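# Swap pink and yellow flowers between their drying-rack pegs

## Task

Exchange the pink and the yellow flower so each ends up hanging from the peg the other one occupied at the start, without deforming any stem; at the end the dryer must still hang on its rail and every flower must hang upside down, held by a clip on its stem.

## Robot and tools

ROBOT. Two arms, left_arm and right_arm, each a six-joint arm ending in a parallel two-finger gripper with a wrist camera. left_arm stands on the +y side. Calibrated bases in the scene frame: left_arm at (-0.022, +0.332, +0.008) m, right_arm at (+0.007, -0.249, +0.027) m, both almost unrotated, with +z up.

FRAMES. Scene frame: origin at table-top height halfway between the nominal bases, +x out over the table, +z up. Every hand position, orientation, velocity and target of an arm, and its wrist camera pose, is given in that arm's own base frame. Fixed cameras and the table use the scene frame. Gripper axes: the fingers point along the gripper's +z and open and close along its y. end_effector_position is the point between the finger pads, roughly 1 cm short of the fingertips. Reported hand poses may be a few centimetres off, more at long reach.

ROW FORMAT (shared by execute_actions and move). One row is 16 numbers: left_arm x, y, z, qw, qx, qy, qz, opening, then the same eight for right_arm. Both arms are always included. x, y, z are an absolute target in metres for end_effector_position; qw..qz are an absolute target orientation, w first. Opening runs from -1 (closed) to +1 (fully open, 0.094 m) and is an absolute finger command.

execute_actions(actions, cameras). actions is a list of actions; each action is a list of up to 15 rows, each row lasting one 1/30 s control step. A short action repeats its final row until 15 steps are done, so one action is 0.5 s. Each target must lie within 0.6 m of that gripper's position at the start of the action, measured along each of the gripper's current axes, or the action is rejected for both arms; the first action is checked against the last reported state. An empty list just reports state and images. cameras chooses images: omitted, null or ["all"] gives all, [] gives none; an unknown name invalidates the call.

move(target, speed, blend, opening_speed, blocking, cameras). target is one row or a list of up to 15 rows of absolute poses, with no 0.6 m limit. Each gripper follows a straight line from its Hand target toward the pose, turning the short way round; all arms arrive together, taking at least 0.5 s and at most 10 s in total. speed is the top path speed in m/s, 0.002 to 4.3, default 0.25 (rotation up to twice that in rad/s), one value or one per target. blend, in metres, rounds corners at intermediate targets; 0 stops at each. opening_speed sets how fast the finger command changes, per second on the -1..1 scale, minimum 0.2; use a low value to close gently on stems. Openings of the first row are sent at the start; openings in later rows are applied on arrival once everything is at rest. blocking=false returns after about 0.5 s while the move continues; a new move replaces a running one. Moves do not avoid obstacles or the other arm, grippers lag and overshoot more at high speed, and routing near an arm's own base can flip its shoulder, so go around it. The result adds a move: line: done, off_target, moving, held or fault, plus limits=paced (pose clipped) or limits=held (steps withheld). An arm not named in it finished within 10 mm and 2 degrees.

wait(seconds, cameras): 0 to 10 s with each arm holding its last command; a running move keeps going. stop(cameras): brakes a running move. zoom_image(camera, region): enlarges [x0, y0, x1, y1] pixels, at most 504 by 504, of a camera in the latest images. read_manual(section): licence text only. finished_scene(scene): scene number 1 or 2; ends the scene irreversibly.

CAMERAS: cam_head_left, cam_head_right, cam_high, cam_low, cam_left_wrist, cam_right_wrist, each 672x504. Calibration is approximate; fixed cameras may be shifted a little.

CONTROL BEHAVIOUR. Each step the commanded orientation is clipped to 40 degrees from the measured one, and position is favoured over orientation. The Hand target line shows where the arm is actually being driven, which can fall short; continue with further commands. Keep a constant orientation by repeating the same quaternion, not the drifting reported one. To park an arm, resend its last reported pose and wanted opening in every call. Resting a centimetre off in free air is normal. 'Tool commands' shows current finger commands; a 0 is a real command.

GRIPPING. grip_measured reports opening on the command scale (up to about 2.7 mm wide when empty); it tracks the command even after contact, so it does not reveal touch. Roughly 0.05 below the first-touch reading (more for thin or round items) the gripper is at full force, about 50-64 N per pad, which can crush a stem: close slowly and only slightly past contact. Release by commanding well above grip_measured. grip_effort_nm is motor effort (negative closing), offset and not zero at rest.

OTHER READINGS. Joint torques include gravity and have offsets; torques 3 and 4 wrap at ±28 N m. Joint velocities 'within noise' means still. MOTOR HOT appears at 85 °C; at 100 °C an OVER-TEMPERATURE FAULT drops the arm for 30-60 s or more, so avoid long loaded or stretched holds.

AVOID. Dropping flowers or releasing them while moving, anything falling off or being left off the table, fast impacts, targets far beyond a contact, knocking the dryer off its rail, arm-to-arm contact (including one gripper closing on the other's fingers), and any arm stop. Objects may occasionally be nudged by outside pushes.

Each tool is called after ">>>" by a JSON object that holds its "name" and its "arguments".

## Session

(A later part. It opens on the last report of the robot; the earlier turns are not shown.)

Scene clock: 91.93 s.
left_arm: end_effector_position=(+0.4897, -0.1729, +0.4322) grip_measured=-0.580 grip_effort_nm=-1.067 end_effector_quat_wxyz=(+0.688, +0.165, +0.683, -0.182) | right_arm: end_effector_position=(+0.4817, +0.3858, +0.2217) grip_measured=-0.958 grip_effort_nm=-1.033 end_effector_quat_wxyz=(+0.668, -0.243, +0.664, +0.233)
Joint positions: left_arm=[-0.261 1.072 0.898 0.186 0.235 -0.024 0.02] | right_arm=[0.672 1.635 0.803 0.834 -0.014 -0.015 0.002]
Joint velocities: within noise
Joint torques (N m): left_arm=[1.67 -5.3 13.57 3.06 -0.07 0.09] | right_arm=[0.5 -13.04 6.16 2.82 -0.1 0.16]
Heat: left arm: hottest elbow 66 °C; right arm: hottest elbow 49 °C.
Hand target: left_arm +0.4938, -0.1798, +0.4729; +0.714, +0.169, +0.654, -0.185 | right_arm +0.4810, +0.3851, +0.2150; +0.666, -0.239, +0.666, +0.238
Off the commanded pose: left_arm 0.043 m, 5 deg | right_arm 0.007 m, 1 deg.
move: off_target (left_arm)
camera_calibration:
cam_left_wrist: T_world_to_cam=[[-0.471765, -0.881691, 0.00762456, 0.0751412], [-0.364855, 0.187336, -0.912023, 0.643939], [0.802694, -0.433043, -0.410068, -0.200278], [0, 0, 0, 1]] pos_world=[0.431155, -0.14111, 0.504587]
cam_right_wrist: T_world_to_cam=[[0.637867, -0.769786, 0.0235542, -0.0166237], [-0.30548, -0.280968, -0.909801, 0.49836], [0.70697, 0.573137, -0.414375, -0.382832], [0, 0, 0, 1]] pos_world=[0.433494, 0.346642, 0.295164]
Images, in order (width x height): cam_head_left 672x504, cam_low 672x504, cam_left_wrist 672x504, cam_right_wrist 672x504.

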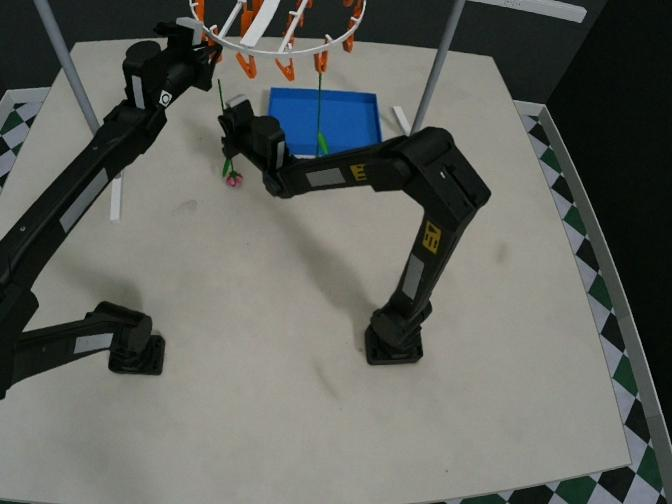

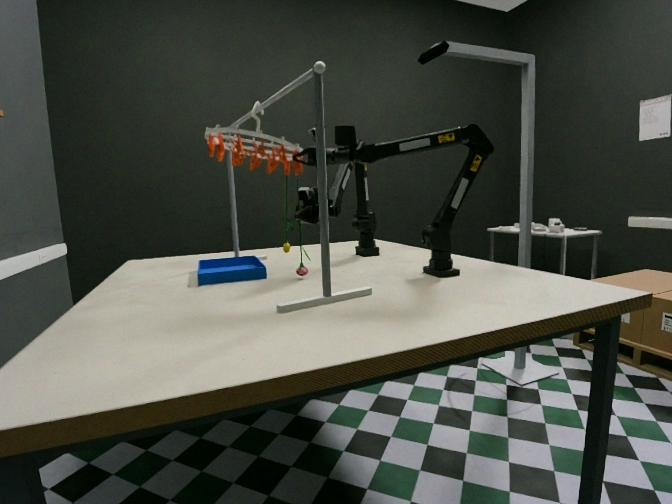

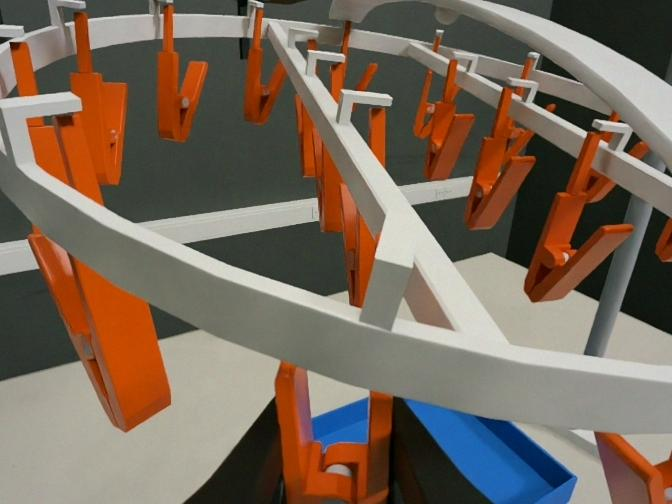

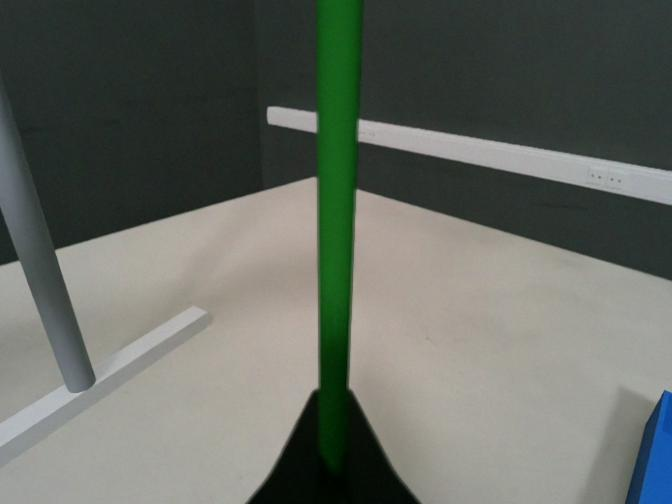

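>>> {"name": "move", "arguments": {"target": [[0.497,-0.181,0.474,0.7138,0.1692,0.6540,-0.1846,0.4,0.481,0.385,0.215,0.6657,-0.2384,0.6657,0.2384,-1],[0.40,-0.125,0.46,0.7138,0.1692,0.6540,-0.1846,0.4,0.42,0.335,0.215,0.6657,-0.2384,0.6657,0.2384,-1]], "speed": 0.12, "opening_speed": 1.5, "cameras": ["cam_left_wrist"]}}

>>> {"name": "move", "arguments": {"target": [[0.30,-0.07,0.40,0.7138,0.1692,0.6540,-0.1846,0.4,0.34,0.30,0.26,0.7071,0,0.7071,0,-1],[0.30,-0.07,0.40,0.7138,0.1692,0.6540,-0.1846,0.4,0.34,0.30,0.24,0.3827,0,0.9239,0,-1],[0.30,-0.07,0.40,0.7138,0.1692,0.6540,-0.1846,0.4,0.34,0.30,0.15,0,0,1,0,-1]], "speed": 0.25, "blend": [0.03, 0.03, 0], "cameras": ["cam_left_wrist","cam_head_left","cam_low","cam_right_wrist"]}}

Scene clock: 104.37 s.
left_arm: end_effector_position=(+0.4011, -0.1297, +0.4584) grip_measured=+0.398 grip_effort_nm=0.051 end_effector_quat_wxyz=(+0.714, +0.174, +0.652, -0.185) | right_arm: end_effector_position=(+0.4214, +0.3387, +0.2097) grip_measured=-0.958 grip_effort_nm=-1.043 end_effector_quat_wxyz=(+0.661, -0.246, +0.670, +0.232)
Joint positions: left_arm=[-0.176 0.78 0.757 0.116 0.337 -0.024 0.066] | right_arm=[0.672 1.485 0.586 0.881 -0.018 -0.015 0.002]
Joint velocities: within noise
Joint torques (N m): left_arm=[3.37 -3.19 9.13 1.66 0.13 -0.03] | right_arm=[0.09 -11.34 5.63 2.77 -0.09 0.18]
Heat: left arm: hottest elbow 71 °C; right arm: hottest elbow 47 °C.
Hand target: left_arm +0.4000, -0.1251, +0.4600; +0.714, +0.169, +0.654, -0.185 | right_arm +0.4200, +0.3352, +0.2149; +0.666, -0.239, +0.666, +0.238
Off the commanded pose: left_arm 0.005 m, 1 deg | right_arm 0.007 m, 1 deg.
move: done
camera_calibration:
cam_left_wrist: T_world_to_cam=[[-0.485979, -0.873741, -0.0200031, 0.090655], [-0.287308, 0.181334, -0.940517, 0.608614], [0.825396, -0.451325, -0.339157, -0.143627], [0, 0, 0, 1]] pos_world=[0.337465, -0.0959757, 0.525513]
Images, in order (width x height): cam_left_wrist 672x504.

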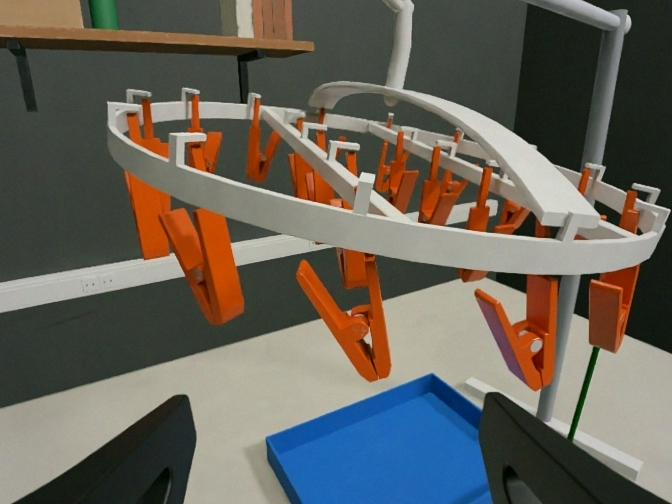

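Scene clock: 109.63 s.
left_arm: end_effector_position=(+0.3020, -0.0730, +0.3986) grip_measured=+0.398 grip_effort_nm=0.051 end_effector_quat_wxyz=(+0.713, +0.175, +0.653, -0.185) | right_arm: end_effector_position=(+0.3246, +0.2902, +0.1358) grip_measured=-0.958 grip_effort_nm=-1.038 end_effector_quat_wxyz=(-0.011, +0.004, +1.000, -0.012)
Joint positions: left_arm=[0.077 0.399 0.493 0.01 0.59 -0.05 0.066] | right_arm=[0.732 1.555 1.211 -1.259 0.003 0.74 0.002]
Joint velocities: within noise
Joint torques (N m): left_arm=[3.37 0.38 9.05 1.58 0.11 -0.06] | right_arm=[-0.03 -12.69 11.25 -0.13 -0.06 -0.11]
Heat: left arm: hottest elbow 69 °C; right arm: hottest elbow 48 °C.
Hand target: left_arm +0.3000, -0.0701, +0.3999; +0.714, +0.169, +0.654, -0.185 | right_arm +0.3394, +0.2994, +0.1501; +0.000, +0.000, +1.000, +0.000
Off the commanded pose: left_arm 0.004 m, 1 deg | right_arm 0.023 m, 2 deg.
move: off_target (right_arm)
camera_calibration:
cam_left_wrist: T_world_to_cam=[[-0.486216, -0.873576, -0.0214369, 0.0915343], [-0.288242, 0.183493, -0.939812, 0.51374], [0.824931, -0.450773, -0.341019, -0.0556143], [0, 0, 0, 1]] pos_world=[0.238465, -0.0393748, 0.465816]
cam_right_wrist: T_world_to_cam=[[0.000728398, -0.999831, 0.0183937, 0.286361], [-0.900299, 0.00735059, 0.43521, 0.272112], [-0.435271, -0.0168768, -0.900141, 0.355289], [0, 0, 0, 1]] pos_world=[0.39942, 0.290308, 0.196117]
Images, in order (width x height): cam_head_left 672x504, cam_low 672x504, cam_left_wrist 672x504, cam_right_wrist 672x504.

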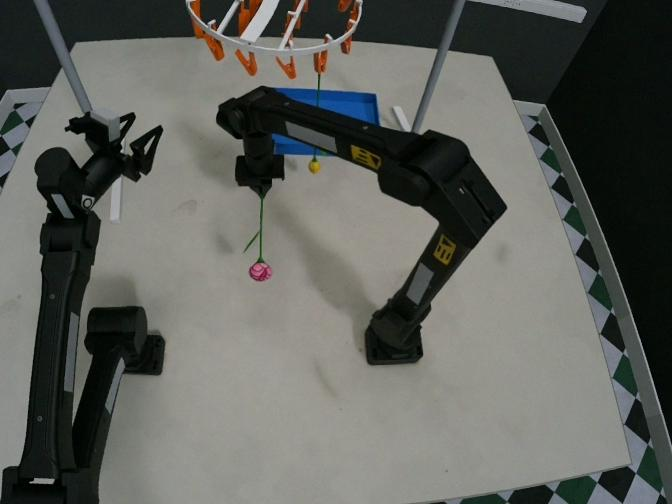

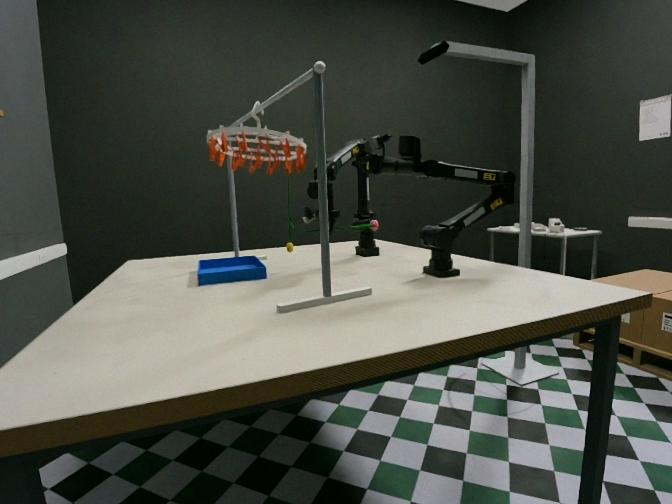

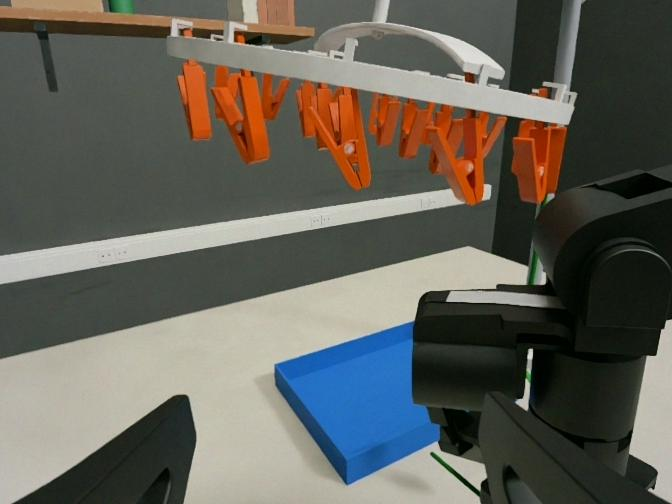

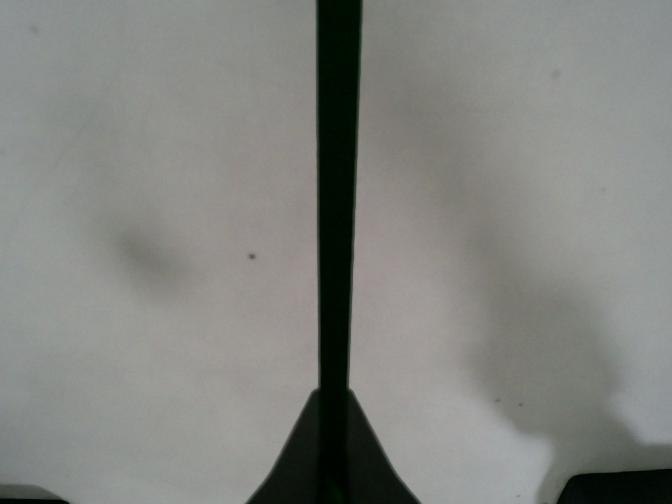

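>>> {"name": "move", "arguments": {"target": [[0.30,-0.07,0.40,0.7138,0.1692,0.6540,-0.1846,0.4,0.335,0.295,0.02,0,0,1,0,-1]], "speed": 0.12, "cameras": ["cam_head_left","cam_low"]}}

>>> {"name": "zoom_image", "arguments": {"camera": "cam_low", "region": [290, 180, 410, 270]}}

Scene clock: 113.63 s.
left_arm: end_effector_position=(+0.3020, -0.0730, +0.3986) grip_measured=+0.398 grip_effort_nm=0.056 end_effector_quat_wxyz=(+0.713, +0.175, +0.653, -0.185) | right_arm: end_effector_position=(+0.3337, +0.2986, +0.0263) grip_measured=-0.958 grip_effort_nm=-1.028 end_effector_quat_wxyz=(+0.003, +0.003, +1.000, +0.001)
Joint positions: left_arm=[0.077 0.399 0.493 0.01 0.59 -0.05 0.066] | right_arm=[0.732 1.699 1.069 -0.933 0.003 0.739 0.002]
Joint velocities: within noise
Joint torques (N m): left_arm=[3.37 0.38 9.02 1.57 0.11 -0.05] | right_arm=[-0.09 -14.27 5.94 0.77 -0.05 -0.11]
Heat: left arm: hottest elbow 69 °C; right arm: hottest elbow 48 °C.
Hand target: left_arm +0.3000, -0.0701, +0.4000; +0.714, +0.169, +0.654, -0.185 | right_arm +0.3349, +0.2950, +0.0200; +0.000, +0.000, +1.000, +0.000
Off the commanded pose: left_arm 0.004 m, 1 deg | right_arm 0.007 m, 1 deg.
move: done
Images, in order (width x height): cam_head_left 672x504, cam_low 672x504.

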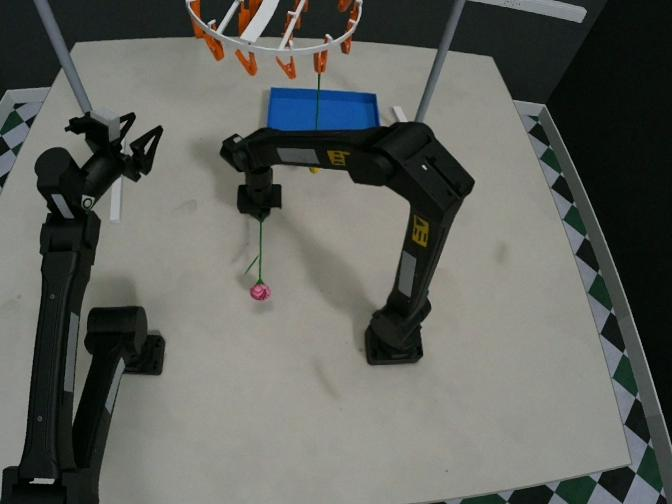

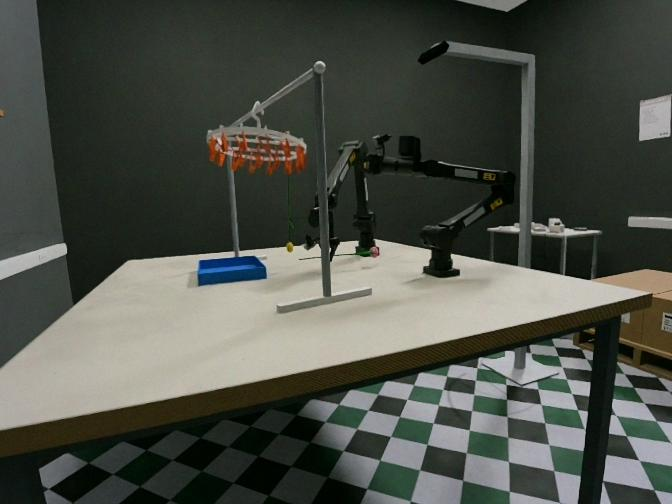

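Scaled by 4.200 from the camera's 672x504 image, which has a finer 960x720 frame.

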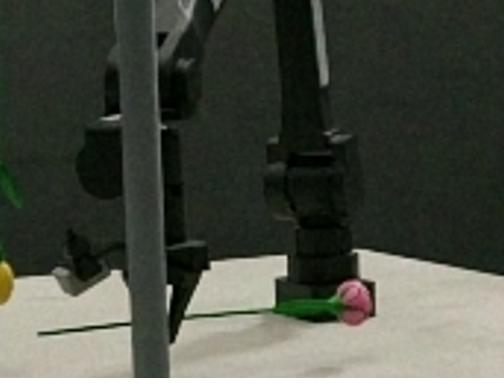

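>>> {"name": "move", "arguments": {"target": [[0.30,-0.07,0.40,0.7138,0.1692,0.6540,-0.1846,0.4,0.335,0.295,-0.007,0,0,1,0,-1]], "speed": 0.05, "cameras": ["cam_low"]}}

>>> {"name": "zoom_image", "arguments": {"camera": "cam_low", "region": [290, 180, 410, 270]}}

Scene clock: 116.90 s.
left_arm: end_effector_position=(+0.3020, -0.0730, +0.3986) grip_measured=+0.398 grip_effort_nm=0.051 end_effector_quat_wxyz=(+0.713, +0.175, +0.653, -0.185) | right_arm: end_effector_position=(+0.3347, +0.2995, +0.0007) grip_measured=-0.958 grip_effort_nm=-1.028 end_effector_quat_wxyz=(+0.005, +0.003, +1.000, +0.003)
Joint positions: left_arm=[0.077 0.399 0.493 0.01 0.59 -0.05 0.066] | right_arm=[0.732 1.743 1.046 -0.863 0.003 0.739 0.002]
Joint velocities: within noise
Joint torques (N m): left_arm=[3.37 0.38 9.03 1.57 0.11 -0.05] | right_arm=[-0.03 -13.92 5.6 0.73 -0.04 -0.11]
Heat: left arm: hottest elbow 68 °C; right arm: hottest elbow 47 °C.
Hand target: left_arm +0.3000, -0.0701, +0.4000; +0.714, +0.169, +0.654, -0.185 | right_arm +0.3349, +0.2949, -0.0069; +0.000, +0.000, +1.000, +0.000
Off the commanded pose: left_arm 0.004 m, 1 deg | right_arm 0.009 m, 1 deg.
move: done
Images, in order (width x height): cam_low 672x504.

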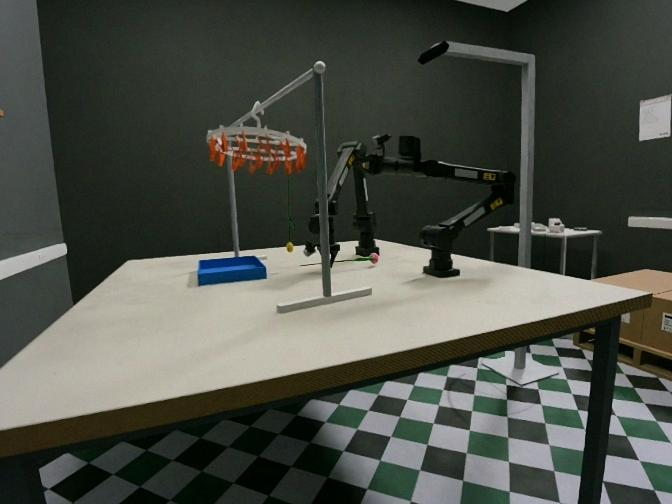

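Scaled by 4.200 from the camera's 672x504 image, which has a finer 960x720 frame.

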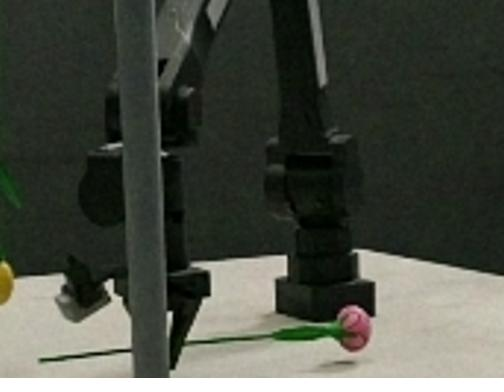

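>>> {"name": "move", "arguments": {"target": [[0.30,-0.07,0.40,0.7138,0.1692,0.6540,-0.1846,0.4,0.335,0.295,-0.016,0,0,1,0,-1],[0.30,-0.07,0.40,0.7138,0.1692,0.6540,-0.1846,0.4,0.335,0.295,-0.016,0,0,1,0,-0.4]], "speed": 0.03, "opening_speed": 1, "cameras": ["cam_right_wrist","cam_low"]}}

>>> {"name": "zoom_image", "arguments": {"camera": "cam_low", "region": [290, 180, 410, 270]}}

Scene clock: 121.00 s.
left_arm: end_effector_position=(+0.3020, -0.0730, +0.3986) grip_measured=+0.398 grip_effort_nm=0.051 end_effector_quat_wxyz=(+0.713, +0.175, +0.653, -0.185) | right_arm: end_effector_position=(+0.3353, +0.3002, -0.0072) grip_measured=-0.402 grip_effort_nm=0.081 end_effector_quat_wxyz=(+0.006, +0.003, +1.000, +0.004)
Joint positions: left_arm=[0.077 0.399 0.493 0.01 0.59 -0.05 0.066] | right_arm=[0.732 1.758 1.04 -0.839 0.002 0.739 0.028]
Joint velocities: within noise
Joint torques (N m): left_arm=[3.43 0.44 9.03 1.57 0.11 -0.05] | right_arm=[-0.21 -13.92 5.44 0.77 -0.04 -0.11]
Heat: left arm: hottest elbow 67 °C; right arm: hottest elbow 46 °C.
Hand target: left_arm +0.3000, -0.0701, +0.4000; +0.714, +0.169, +0.654, -0.185 | right_arm +0.3349, +0.2950, -0.0158; +0.000, +0.000, +1.000, +0.000
Off the commanded pose: left_arm 0.004 m, 1 deg | right_arm 0.010 m, 1 deg.
move: done
camera_calibration:
cam_right_wrist: T_world_to_cam=[[0.00210216, -0.99991, -0.0132462, 0.298282], [-0.914369, -0.00728508, 0.404817, 0.35287], [-0.404877, 0.0112609, -0.914302, 0.212706], [0, 0, 0, 1]] pos_world=[0.408146, 0.29843, 0.0555808]
Images, in order (width x height): cam_low 672x504, cam_right_wrist 672x504.

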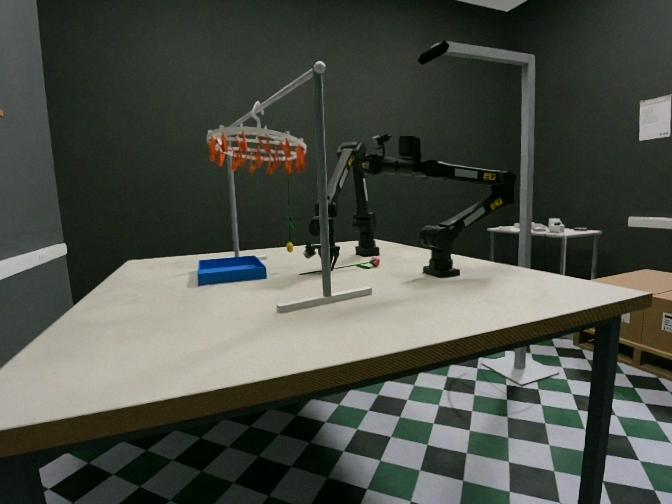

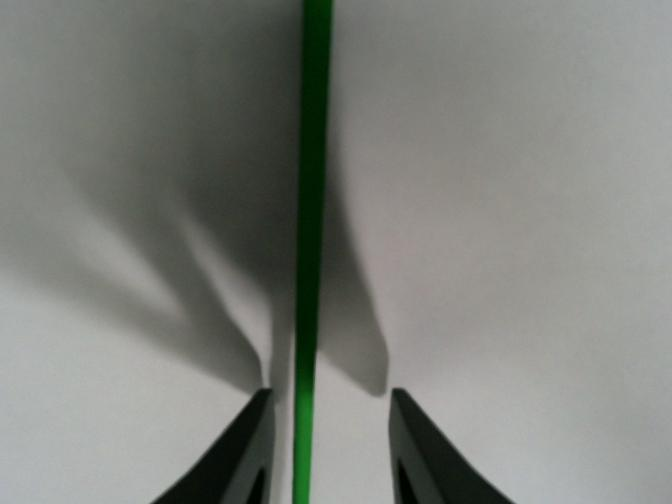

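Scaled by 4.200 from the camera's 672x504 image, which has a finer 960x720 frame.

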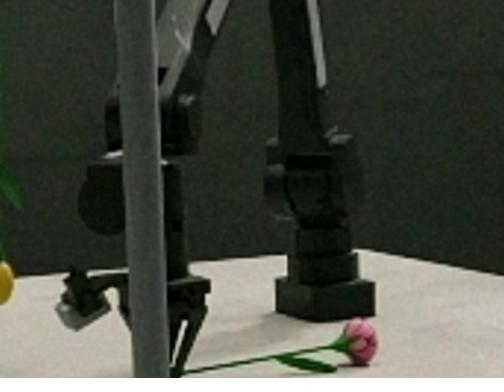

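>>> {"name": "move", "arguments": {"target": [[0.30,-0.07,0.40,0.7138,0.1692,0.6540,-0.1846,0.4,0.335,0.295,0.05,0,0,1,0,-0.2],[0.30,-0.07,0.40,0.7138,0.1692,0.6540,-0.1846,0.4,0.32,0.22,0.25,0.3827,0,0.9239,0,0.3],[0.30,-0.07,0.40,0.7138,0.1692,0.6540,-0.1846,0.4,0.30,0.075,0.36,0.7132,-0.1715,0.6535,0.1871,0.4]], "speed": [0.1,0.25,0.25], "blend": [0.02, 0.05, 0], "cameras": []}}

>>> {"name": "move", "arguments": {"target": [0.376,-0.255,0.235,0.6409,0.2988,0.6409,-0.2988,0.3,0.30,0.075,0.36,0.7132,-0.1715,0.6535,0.1871,0.4], "speed": 0.25, "cameras": ["cam_left_wrist","cam_right_wrist","cam_head_left"]}}

Scene clock: 137.30 s.
left_arm: end_effector_position=(+0.3020, -0.0730, +0.3986) grip_measured=+0.398 grip_effort_nm=0.056 end_effector_quat_wxyz=(+0.713, +0.175, +0.653, -0.185) | right_arm: end_effector_position=(+0.2977, +0.0778, +0.3646) grip_measured=+0.398 grip_effort_nm=0.081 end_effector_quat_wxyz=(+0.714, -0.179, +0.651, +0.184)
Joint positions: left_arm=[0.077 0.399 0.493 0.01 0.59 -0.05 0.066] | right_arm=[-0.047 0.372 0.399 0.077 -0.565 0.04 0.066]
Joint velocities: within noise
Joint torques (N m): left_arm=[3.37 0.38 9.05 1.57 0.1 -0.05] | right_arm=[-0.15 4.13 8.53 2.65 -0.05 0.17]
Heat: left arm: hottest elbow 65 °C; right arm: hottest elbow 45 °C.
Hand target: left_arm +0.3000, -0.0701, +0.4000; +0.714, +0.169, +0.654, -0.185 | right_arm +0.2999, +0.0750, +0.3601; +0.713, -0.172, +0.654, +0.187
Off the commanded pose: left_arm 0.004 m, 1 deg | right_arm 0.006 m, 1 deg.
move: done; blend cut to 0 m at target 2
No camera images: "cameras" was empty.

Scene clock: 139.23 s.
left_arm: end_effector_position=(+0.3652, -0.2440, +0.2129) grip_measured=+0.302 grip_effort_nm=-0.125 end_effector_quat_wxyz=(+0.623, +0.294, +0.662, -0.295) | right_arm: end_effector_position=(+0.2977, +0.0778, +0.3646) grip_measured=+0.399 grip_effort_nm=0.071 end_effector_quat_wxyz=(+0.714, -0.179, +0.651, +0.184)
Joint positions: left_arm=[-0.422 1.194 0.364 0.774 0.437 -0.001 0.061] | right_arm=[-0.047 0.372 0.399 0.077 -0.565 0.04 0.066]
Joint velocities: within noise
Joint torques (N m): left_arm=[1.73 -4.31 9.65 3.14 0.16 0.07] | right_arm=[-0.09 4.54 8.55 2.62 -0.06 0.19]
Heat: left arm: hottest elbow 65 °C; right arm: hottest elbow 45 °C.
Hand target: left_arm +0.3748, -0.2542, +0.2350; +0.641, +0.299, +0.641, -0.299 | right_arm +0.2999, +0.0750, +0.3601; +0.713, -0.171, +0.654, +0.187
Off the commanded pose: left_arm 0.027 m, 3 deg | right_arm 0.006 m, 1 deg.
move: off_target (left_arm)
camera_calibration:
cam_left_wrist: T_world_to_cam=[[-0.753422, -0.657456, 0.0103395, 0.112467], [-0.313353, 0.345179, -0.884682, 0.425747], [0.57807, -0.669779, -0.466081, -0.184899], [0, 0, 0, 1]] pos_world=[0.325029, -0.196858, 0.28931]
cam_right_wrist: T_world_to_cam=[[0.500575, -0.865323, 0.0253128, -0.0920054], [-0.277174, -0.187905, -0.942267, 0.481849], [0.820121, 0.464659, -0.333906, -0.0716744], [0, 0, 0, 1]] pos_world=[0.238393, 0.0442314, 0.432427]
Images, in order (width x height): cam_head_left 672x504, cam_left_wrist 672x504, cam_right_wrist 672x504.

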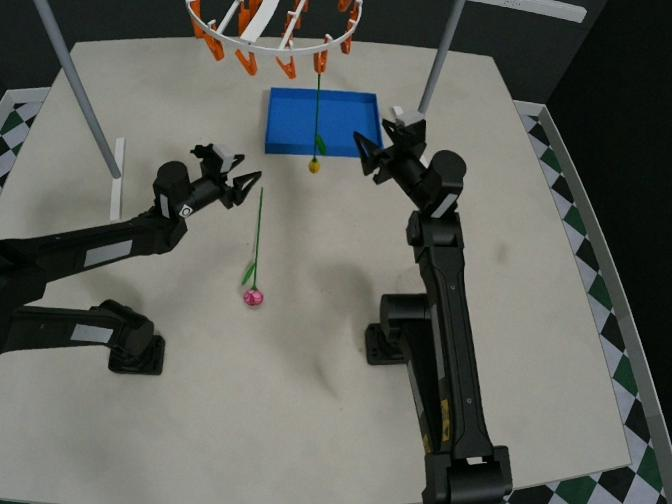

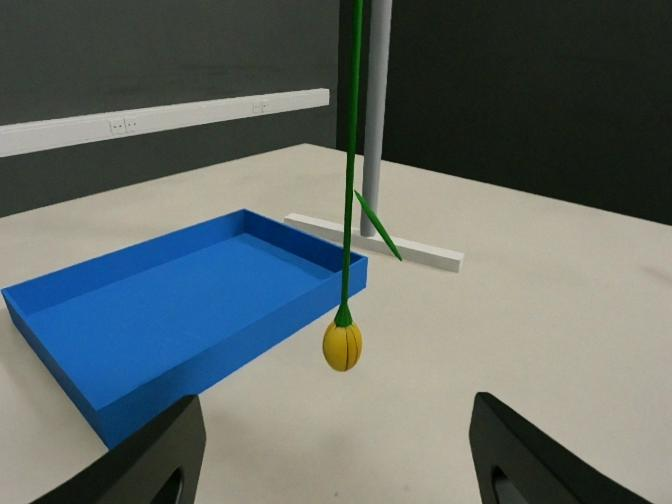

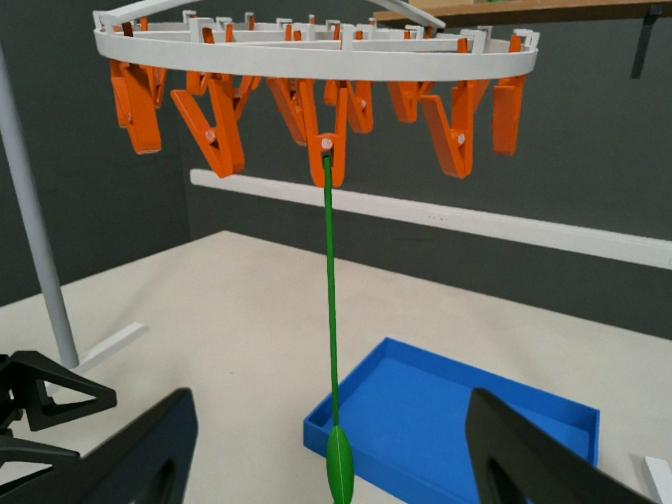

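>>> {"name": "move", "arguments": {"target": [0.480,-0.389,0.25,0.6409,0.2988,0.6409,-0.2988,0.3,0.30,0.075,0.36,0.7132,-0.1715,0.6535,0.1871,0.4], "speed": 0.12, "cameras": ["cam_left_wrist","cam_right_wrist"]}}

Scene clock: 146.13 s.
left_arm: end_effector_position=(+0.4693, -0.3745, +0.2340) grip_measured=+0.302 grip_effort_nm=-0.120 end_effector_quat_wxyz=(+0.632, +0.298, +0.652, -0.295) | right_arm: end_effector_position=(+0.2977, +0.0778, +0.3646) grip_measured=+0.399 grip_effort_nm=0.076 end_effector_quat_wxyz=(+0.714, -0.179, +0.651, +0.184)
Joint positions: left_arm=[-0.597 1.565 0.784 0.753 0.268 -0.001 0.061] | right_arm=[-0.047 0.372 0.399 0.077 -0.565 0.04 0.066]
Joint velocities: within noise
Joint torques (N m): left_arm=[1.79 -9.35 10.48 1.69 -0.05 0.06] | right_arm=[-0.26 4.25 8.53 2.55 -0.06 0.18]
Heat: left arm: hottest elbow 64 °C; right arm: hottest elbow 45 °C.
Hand target: left_arm +0.4787, -0.3881, +0.2501; +0.641, +0.299, +0.641, -0.299 | right_arm +0.2999, +0.0750, +0.3601; +0.713, -0.171, +0.654, +0.187
Off the commanded pose: left_arm 0.024 m, 2 deg | right_arm 0.006 m, 1 deg.
move: off_target (left_arm)
camera_calibration:
cam_left_wrist: T_world_to_cam=[[-0.757806, -0.652455, -0.00564812, 0.112513], [-0.286533, 0.340551, -0.895502, 0.510162], [0.586198, -0.676999, -0.445021, -0.334001], [0, 0, 0, 1]] pos_world=[0.427232, -0.326444, 0.308849]
cam_right_wrist: T_world_to_cam=[[0.500575, -0.865323, 0.0253128, -0.0920054], [-0.277174, -0.187905, -0.942267, 0.481849], [0.820121, 0.464659, -0.333906, -0.0716744], [0, 0, 0, 1]] pos_world=[0.238393, 0.0442314, 0.432427]
Images, in order (width x height): cam_left_wrist 672x504, cam_right_wrist 672x504.

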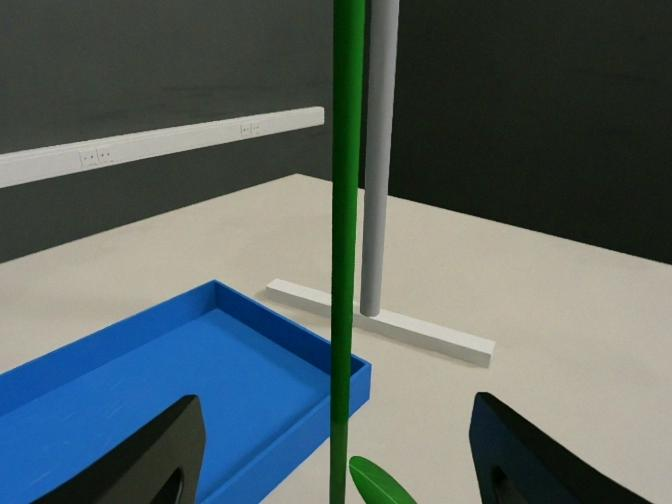

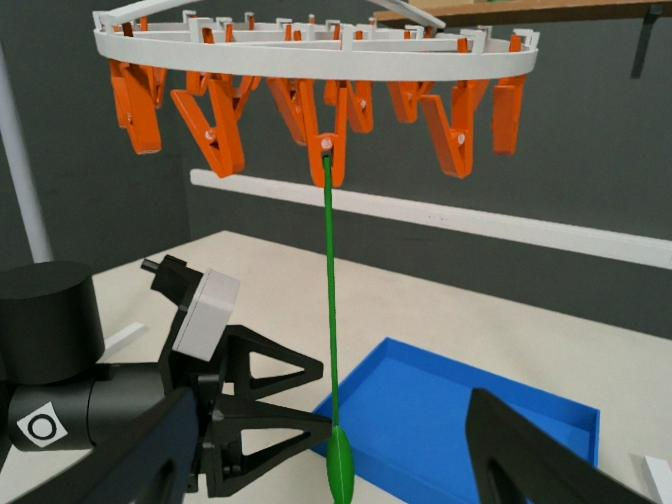

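>>> {"name": "move", "arguments": {"target": [[0.480,-0.389,0.27,0.6409,0.2988,0.6409,-0.2988,0.3,0.30,0.075,0.36,0.7132,-0.1715,0.6535,0.1871,0.4],[0.492,-0.403,0.270,0.6409,0.2988,0.6409,-0.2988,0.3,0.30,0.075,0.36,0.7132,-0.1715,0.6535,0.1871,0.4]], "speed": 0.08, "cameras": ["cam_left_wrist","cam_right_wrist"]}}

Scene clock: 152.23 s.
left_arm: end_effector_position=(+0.4826, -0.3881, +0.2538) grip_measured=+0.302 grip_effort_nm=-0.120 end_effector_quat_wxyz=(+0.633, +0.297, +0.652, -0.295) | right_arm: end_effector_position=(+0.2977, +0.0778, +0.3646) grip_measured=+0.399 grip_effort_nm=0.071 end_effector_quat_wxyz=(+0.714, -0.179, +0.651, +0.184)
Joint positions: left_arm=[-0.606 1.566 0.855 0.684 0.258 -0.001 0.061] | right_arm=[-0.047 0.372 0.399 0.077 -0.565 0.04 0.066]
Joint velocities: within noise
Joint torques (N m): left_arm=[1.73 -9.52 10.88 1.65 -0.07 0.06] | right_arm=[-0.5 4.37 8.53 2.54 -0.07 0.18]
Heat: left arm: hottest elbow 65 °C; right arm: hottest elbow 45 °C.
Hand target: left_arm +0.4907, -0.4022, +0.2701; +0.641, +0.299, +0.641, -0.299 | right_arm +0.2999, +0.0750, +0.3601; +0.713, -0.171, +0.653, +0.187
Off the commanded pose: left_arm 0.024 m, 2 deg | right_arm 0.006 m, 1 deg.
move: off_target (left_arm)
camera_calibration:
cam_left_wrist: T_world_to_cam=[[-0.757092, -0.65328, -0.00606429, 0.113294], [-0.286218, 0.340016, -0.895806, 0.536085], [0.587274, -0.676472, -0.444404, -0.342633], [0, 0, 0, 1]] pos_world=[0.440431, -0.340046, 0.328647]
cam_right_wrist: T_world_to_cam=[[0.500575, -0.865323, 0.0253128, -0.0920054], [-0.277174, -0.187905, -0.942267, 0.481849], [0.820121, 0.464659, -0.333906, -0.0716744], [0, 0, 0, 1]] pos_world=[0.238393, 0.0442314, 0.432427]
Images, in order (width x height): cam_left_wrist 672x504, cam_right_wrist 672x504.

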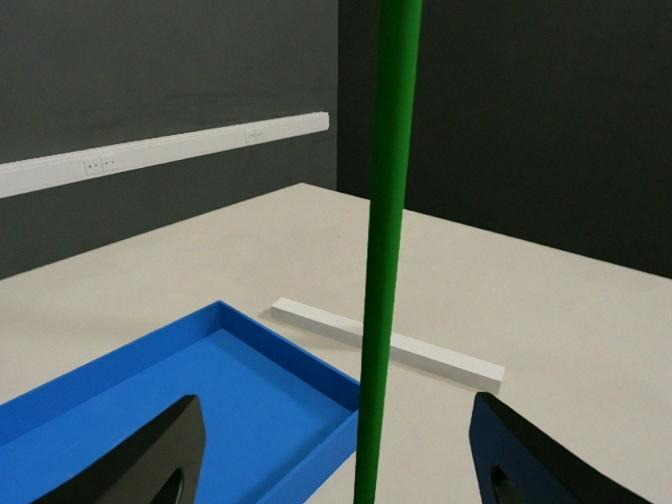

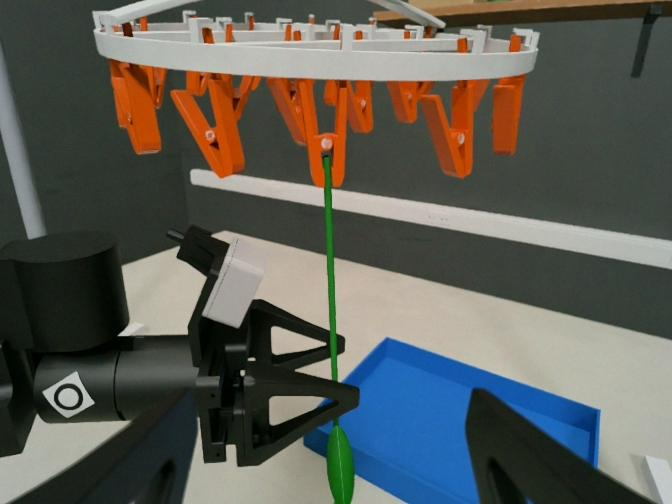

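>>> {"name": "move", "arguments": {"target": [[0.486,-0.408,0.270,0.6409,0.2988,0.6409,-0.2988,0.3,0.30,0.075,0.36,0.7132,-0.1715,0.6535,0.1871,0.4]], "speed": 0.05, "cameras": ["cam_left_wrist"]}}

Scene clock: 154.90 s.
left_arm: end_effector_position=(+0.4784, -0.3942, +0.2533) grip_measured=+0.302 grip_effort_nm=-0.120 end_effector_quat_wxyz=(+0.632, +0.298, +0.652, -0.295) | right_arm: end_effector_position=(+0.2977, +0.0778, +0.3646) grip_measured=+0.399 grip_effort_nm=0.076 end_effector_quat_wxyz=(+0.714, -0.179, +0.651, +0.184)
Joint positions: left_arm=[-0.622 1.567 0.855 0.684 0.242 -0.001 0.061] | right_arm=[-0.047 0.372 0.399 0.077 -0.565 0.04 0.066]
Joint velocities: within noise
Joint torques (N m): left_arm=[1.79 -10.05 10.54 1.77 -0.09 0.06] | right_arm=[-0.09 4.25 8.55 2.58 -0.06 0.2]
Heat: left arm: hottest elbow 64 °C; right arm: hottest elbow 45 °C.
Hand target: left_arm +0.4849, -0.4072, +0.2702; +0.641, +0.299, +0.641, -0.299 | right_arm +0.2999, +0.0750, +0.3601; +0.713, -0.171, +0.653, +0.187
Off the commanded pose: left_arm 0.023 m, 2 deg | right_arm 0.006 m, 1 deg.
move: off_target (left_arm)
camera_calibration:
cam_left_wrist: T_world_to_cam=[[-0.757302, -0.653035, -0.00632325, 0.106324], [-0.28646, 0.340868, -0.895405, 0.536903], [0.586886, -0.67628, -0.445208, -0.344038], [0, 0, 0, 1]] pos_world=[0.436231, -0.346246, 0.328249]
Images, in order (width x height): cam_left_wrist 672x504.

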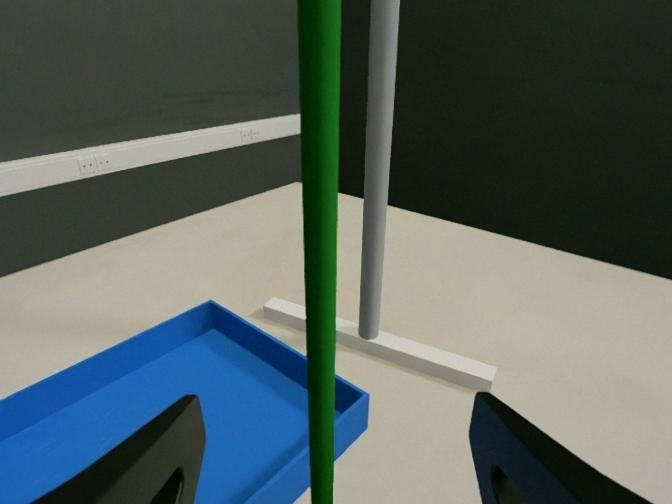

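>>> {"name": "move", "arguments": {"target": [[0.4885,-0.4055,0.270,0.6409,0.2988,0.6409,-0.2988,0.3,0.30,0.075,0.36,0.7132,-0.1715,0.6535,0.1871,0.4],[0.4885,-0.4055,0.270,0.6409,0.2988,0.6409,-0.2988,-1,0.30,0.075,0.36,0.7132,-0.1715,0.6535,0.1871,0.4]], "speed": 0.05, "opening_speed": 0.8, "cameras": ["cam_left_wrist"]}}

>>> {"name": "move", "arguments": {"target": [[0.488,-0.406,0.270,0.6409,0.2988,0.6409,-0.2988,-1,0.31,0.085,0.46,0.7132,-0.1715,0.6535,0.1871,0.4],[0.488,-0.406,0.270,0.6409,0.2988,0.6409,-0.2988,-1,0.39,0.13,0.46,0.7132,-0.1715,0.6535,0.1871,0.4]], "speed": 0.15, "cameras": ["cam_left_wrist","cam_right_wrist"]}}

Scene clock: 160.10 s.
left_arm: end_effector_position=(+0.4782, -0.3944, +0.2533) grip_measured=-0.942 grip_effort_nm=-0.999 end_effector_quat_wxyz=(+0.632, +0.298, +0.652, -0.295) | right_arm: end_effector_position=(+0.2977, +0.0778, +0.3646) grip_measured=+0.399 grip_effort_nm=0.061 end_effector_quat_wxyz=(+0.714, -0.179, +0.651, +0.184)
Joint positions: left_arm=[-0.622 1.567 0.855 0.684 0.244 -0.001 0.003] | right_arm=[-0.047 0.372 0.399 0.077 -0.565 0.04 0.066]
Joint velocities: within noise
Joint torques (N m): left_arm=[2.32 -9.99 10.65 1.76 0.14 0.06] | right_arm=[-0.38 4.42 8.57 2.58 -0.07 0.18]
Heat: left arm: hottest elbow 63 °C; right arm: hottest elbow 45 °C.
Hand target: left_arm +0.4874, -0.4047, +0.2702; +0.641, +0.299, +0.641, -0.299 | right_arm +0.2999, +0.0750, +0.3601; +0.713, -0.172, +0.653, +0.187
Off the commanded pose: left_arm 0.023 m, 2 deg | right_arm 0.006 m, 1 deg.
move: off_target (left_arm); target 2's new opening was sent with left_arm's hand 0.023 m and 2 deg from that target
camera_calibration:
cam_left_wrist: T_world_to_cam=[[-0.758311, -0.651862, -0.00628366, 0.107019], [-0.285931, 0.341255, -0.895426, 0.536818], [0.585839, -0.677215, -0.445166, -0.343927], [0, 0, 0, 1]] pos_world=[0.436133, -0.346343, 0.328249]
Images, in order (width x height): cam_left_wrist 672x504.

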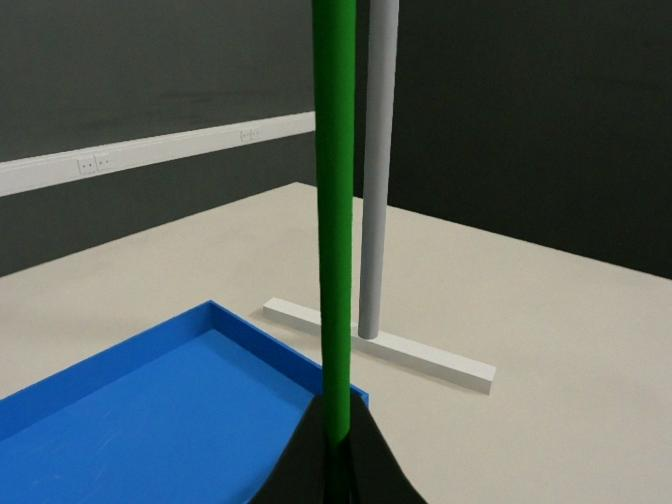

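Scene clock: 162.20 s.
left_arm: end_effector_position=(+0.4782, -0.3944, +0.2533) grip_measured=-0.945 grip_effort_nm=-1.062 end_effector_quat_wxyz=(+0.632, +0.298, +0.652, -0.295) | right_arm: end_effector_position=(+0.3860, +0.1249, +0.4191) grip_measured=+0.399 grip_effort_nm=0.071 end_effector_quat_wxyz=(+0.688, -0.163, +0.681, +0.190)
Joint positions: left_arm=[-0.622 1.567 0.855 0.684 0.244 -0.001 0.003] | right_arm=[0.178 0.725 0.677 0.069 -0.325 0.041 0.066]
Joint velocities: within noise
Joint torques (N m): left_arm=[2.2 -9.99 10.63 1.77 0.09 0.06] | right_arm=[1.44 0.09 13.98 2.74 0.08 -0.08]
Heat: left arm: hottest elbow 63 °C; right arm: hottest elbow 45 °C.
Hand target: left_arm +0.4869, -0.4052, +0.2702; +0.641, +0.299, +0.641, -0.299 | right_arm +0.3872, +0.1290, +0.4588; +0.713, -0.171, +0.654, +0.187
Off the commanded pose: left_arm 0.023 m, 2 deg | right_arm 0.041 m, 4 deg.
move: off_target (left_arm, right_arm)
camera_calibration:
cam_left_wrist: T_world_to_cam=[[-0.758311, -0.651862, -0.00628366, 0.107019], [-0.285931, 0.341255, -0.895426, 0.536818], [0.585839, -0.677215, -0.445166, -0.343927], [0, 0, 0, 1]] pos_world=[0.436133, -0.346343, 0.328249]
cam_right_wrist: T_world_to_cam=[[0.487884, -0.87254, -0.0253534, -0.0698028], [-0.357887, -0.173453, -0.917514, 0.585499], [0.79617, 0.456713, -0.396895, -0.111147], [0, 0, 0, 1]] pos_world=[0.33209, 0.0914132, 0.491319]
Images, in order (width x height): cam_left_wrist 672x504, cam_right_wrist 672x504.

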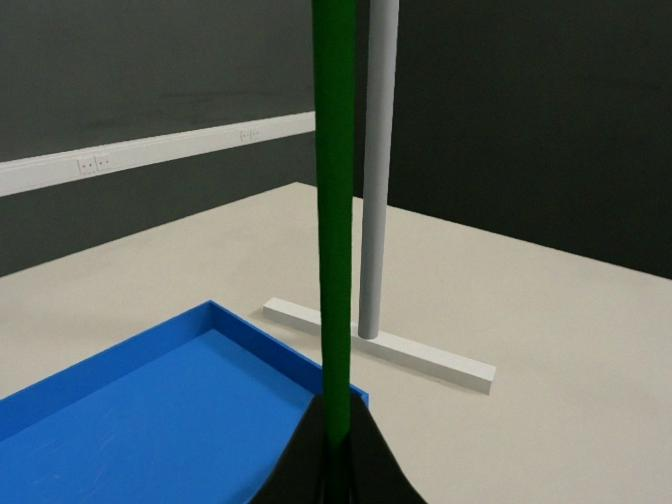

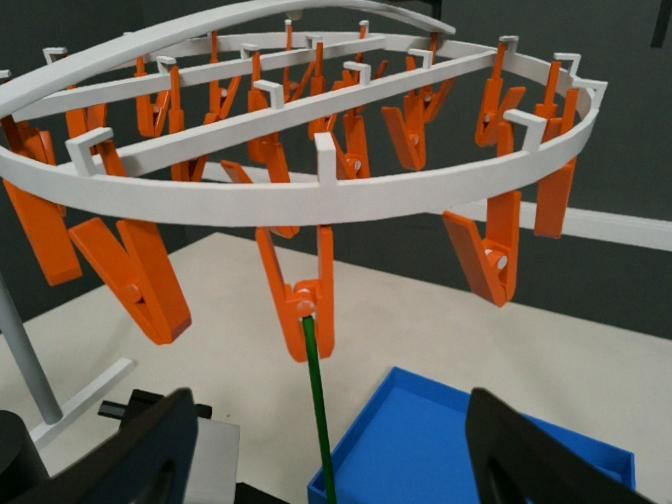

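>>> {"name": "move", "arguments": {"target": [[0.488,-0.406,0.270,0.6409,0.2988,0.6409,-0.2988,-1,0.432,0.17,0.465,0.7132,-0.1715,0.6535,0.1871,0.4],[0.488,-0.406,0.270,0.6409,0.2988,0.6409,-0.2988,-1,0.448,0.183,0.469,0.7132,-0.1715,0.6535,0.1871,0.4]], "speed": 0.07, "cameras": ["cam_right_wrist","cam_low"]}}

Scene clock: 169.93 s.
left_arm: end_effector_position=(+0.4782, -0.3944, +0.2533) grip_measured=-0.945 grip_effort_nm=-1.062 end_effector_quat_wxyz=(+0.632, +0.298, +0.652, -0.295) | right_arm: end_effector_position=(+0.4421, +0.1761, +0.4283) grip_measured=+0.399 grip_effort_nm=0.076 end_effector_quat_wxyz=(+0.688, -0.165, +0.681, +0.188)
Joint positions: left_arm=[-0.622 1.567 0.855 0.684 0.244 -0.001 0.003] | right_arm=[0.31 0.941 0.803 0.155 -0.194 0.033 0.066]
Joint velocities: within noise
Joint torques (N m): left_arm=[2.14 -9.99 10.62 1.77 0.09 0.06] | right_arm=[1.49 -3.78 13.96 2.81 0.08 -0.13]
Heat: left arm: hottest elbow 62 °C; right arm: hottest elbow 48 °C.
Hand target: left_arm +0.4869, -0.4052, +0.2702; +0.641, +0.299, +0.641, -0.299 | right_arm +0.4451, +0.1817, +0.4680; +0.713, -0.171, +0.654, +0.187
Off the commanded pose: left_arm 0.023 m, 2 deg | right_arm 0.042 m, 4 deg.
move: off_target (left_arm, right_arm)
camera_calibration:
cam_right_wrist: T_world_to_cam=[[0.488079, -0.872543, -0.0211524, -0.0542263], [-0.358438, -0.178287, -0.916371, 0.623505], [0.795802, 0.454843, -0.399771, -0.173831], [0, 0, 0, 1]] pos_world=[0.38829, 0.142914, 0.500722]
Images, in order (width x height): cam_low 672x504, cam_right_wrist 672x504.

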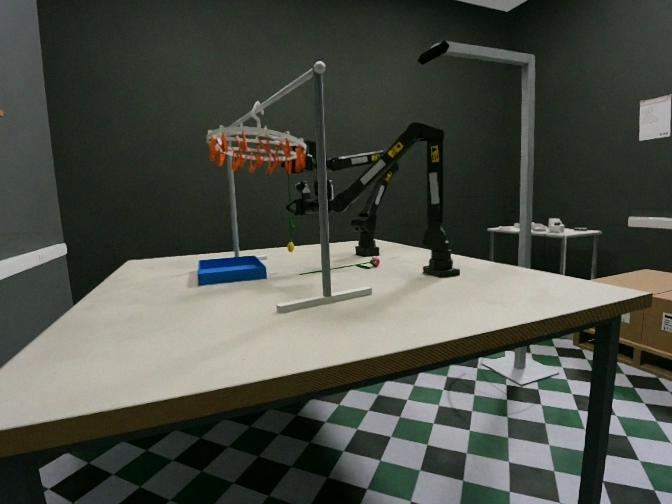

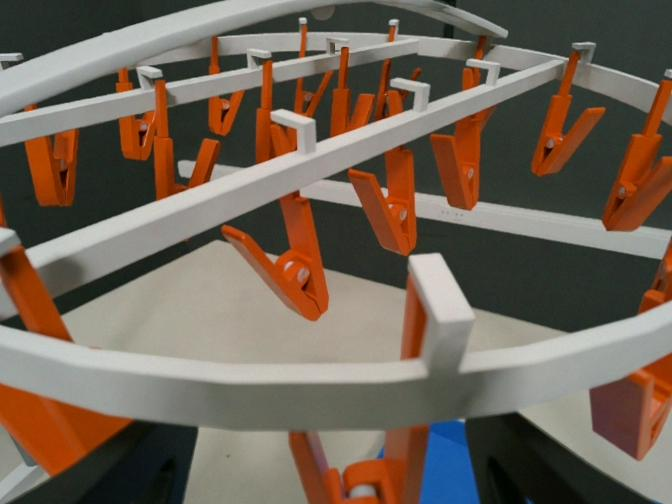

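>>> {"name": "move", "arguments": {"target": [[0.488,-0.406,0.270,0.6409,0.2988,0.6409,-0.2988,-1,0.446,0.180,0.459,0.7132,-0.1715,0.6535,0.1871,0.4]], "speed": 0.05, "cameras": ["cam_right_wrist"]}}

Scene clock: 173.23 s.
left_arm: end_effector_position=(+0.4782, -0.3944, +0.2533) grip_measured=-0.945 grip_effort_nm=-1.062 end_effector_quat_wxyz=(+0.632, +0.298, +0.652, -0.295) | right_arm: end_effector_position=(+0.4422, +0.1765, +0.4335) grip_measured=+0.399 grip_effort_nm=0.071 end_effector_quat_wxyz=(+0.695, -0.165, +0.674, +0.189)
Joint positions: left_arm=[-0.622 1.567 0.855 0.684 0.244 -0.001 0.003] | right_arm=[0.31 0.942 0.805 0.175 -0.196 0.032 0.066]
Joint velocities: within noise
Joint torques (N m): left_arm=[2.2 -10.05 10.65 1.76 0.09 0.06] | right_arm=[1.08 -4.13 12.1 2.89 -0.1 -0.11]
Heat: left arm: hottest elbow 62 °C; right arm: hottest elbow 48 °C.
Hand target: left_arm +0.4869, -0.4052, +0.2702; +0.641, +0.299, +0.641, -0.299 | right_arm +0.4448, +0.1795, +0.4586; +0.713, -0.171, +0.654, +0.187
Off the commanded pose: left_arm 0.023 m, 2 deg | right_arm 0.026 m, 3 deg.
move: off_target (left_arm, right_arm)
camera_calibration:
cam_right_wrist: T_world_to_cam=[[0.490409, -0.871348, -0.0158438, -0.0572585], [-0.339422, -0.174225, -0.924358, 0.622723], [0.802678, 0.458691, -0.381196, -0.183815], [0, 0, 0, 1]] pos_world=[0.386991, 0.142916, 0.504643]
Images, in order (width x height): cam_right_wrist 672x504.

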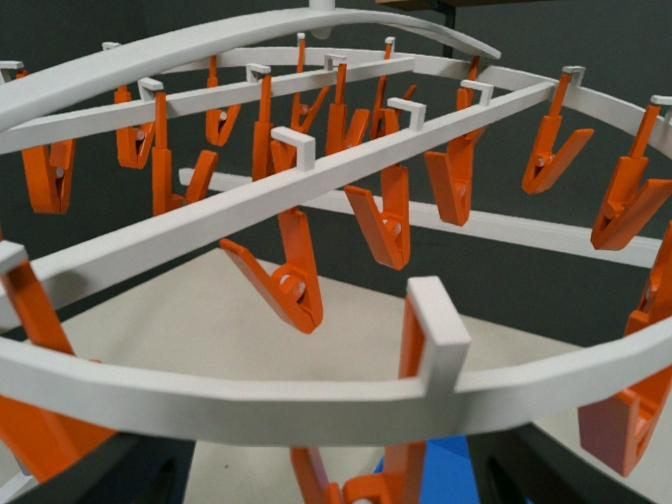

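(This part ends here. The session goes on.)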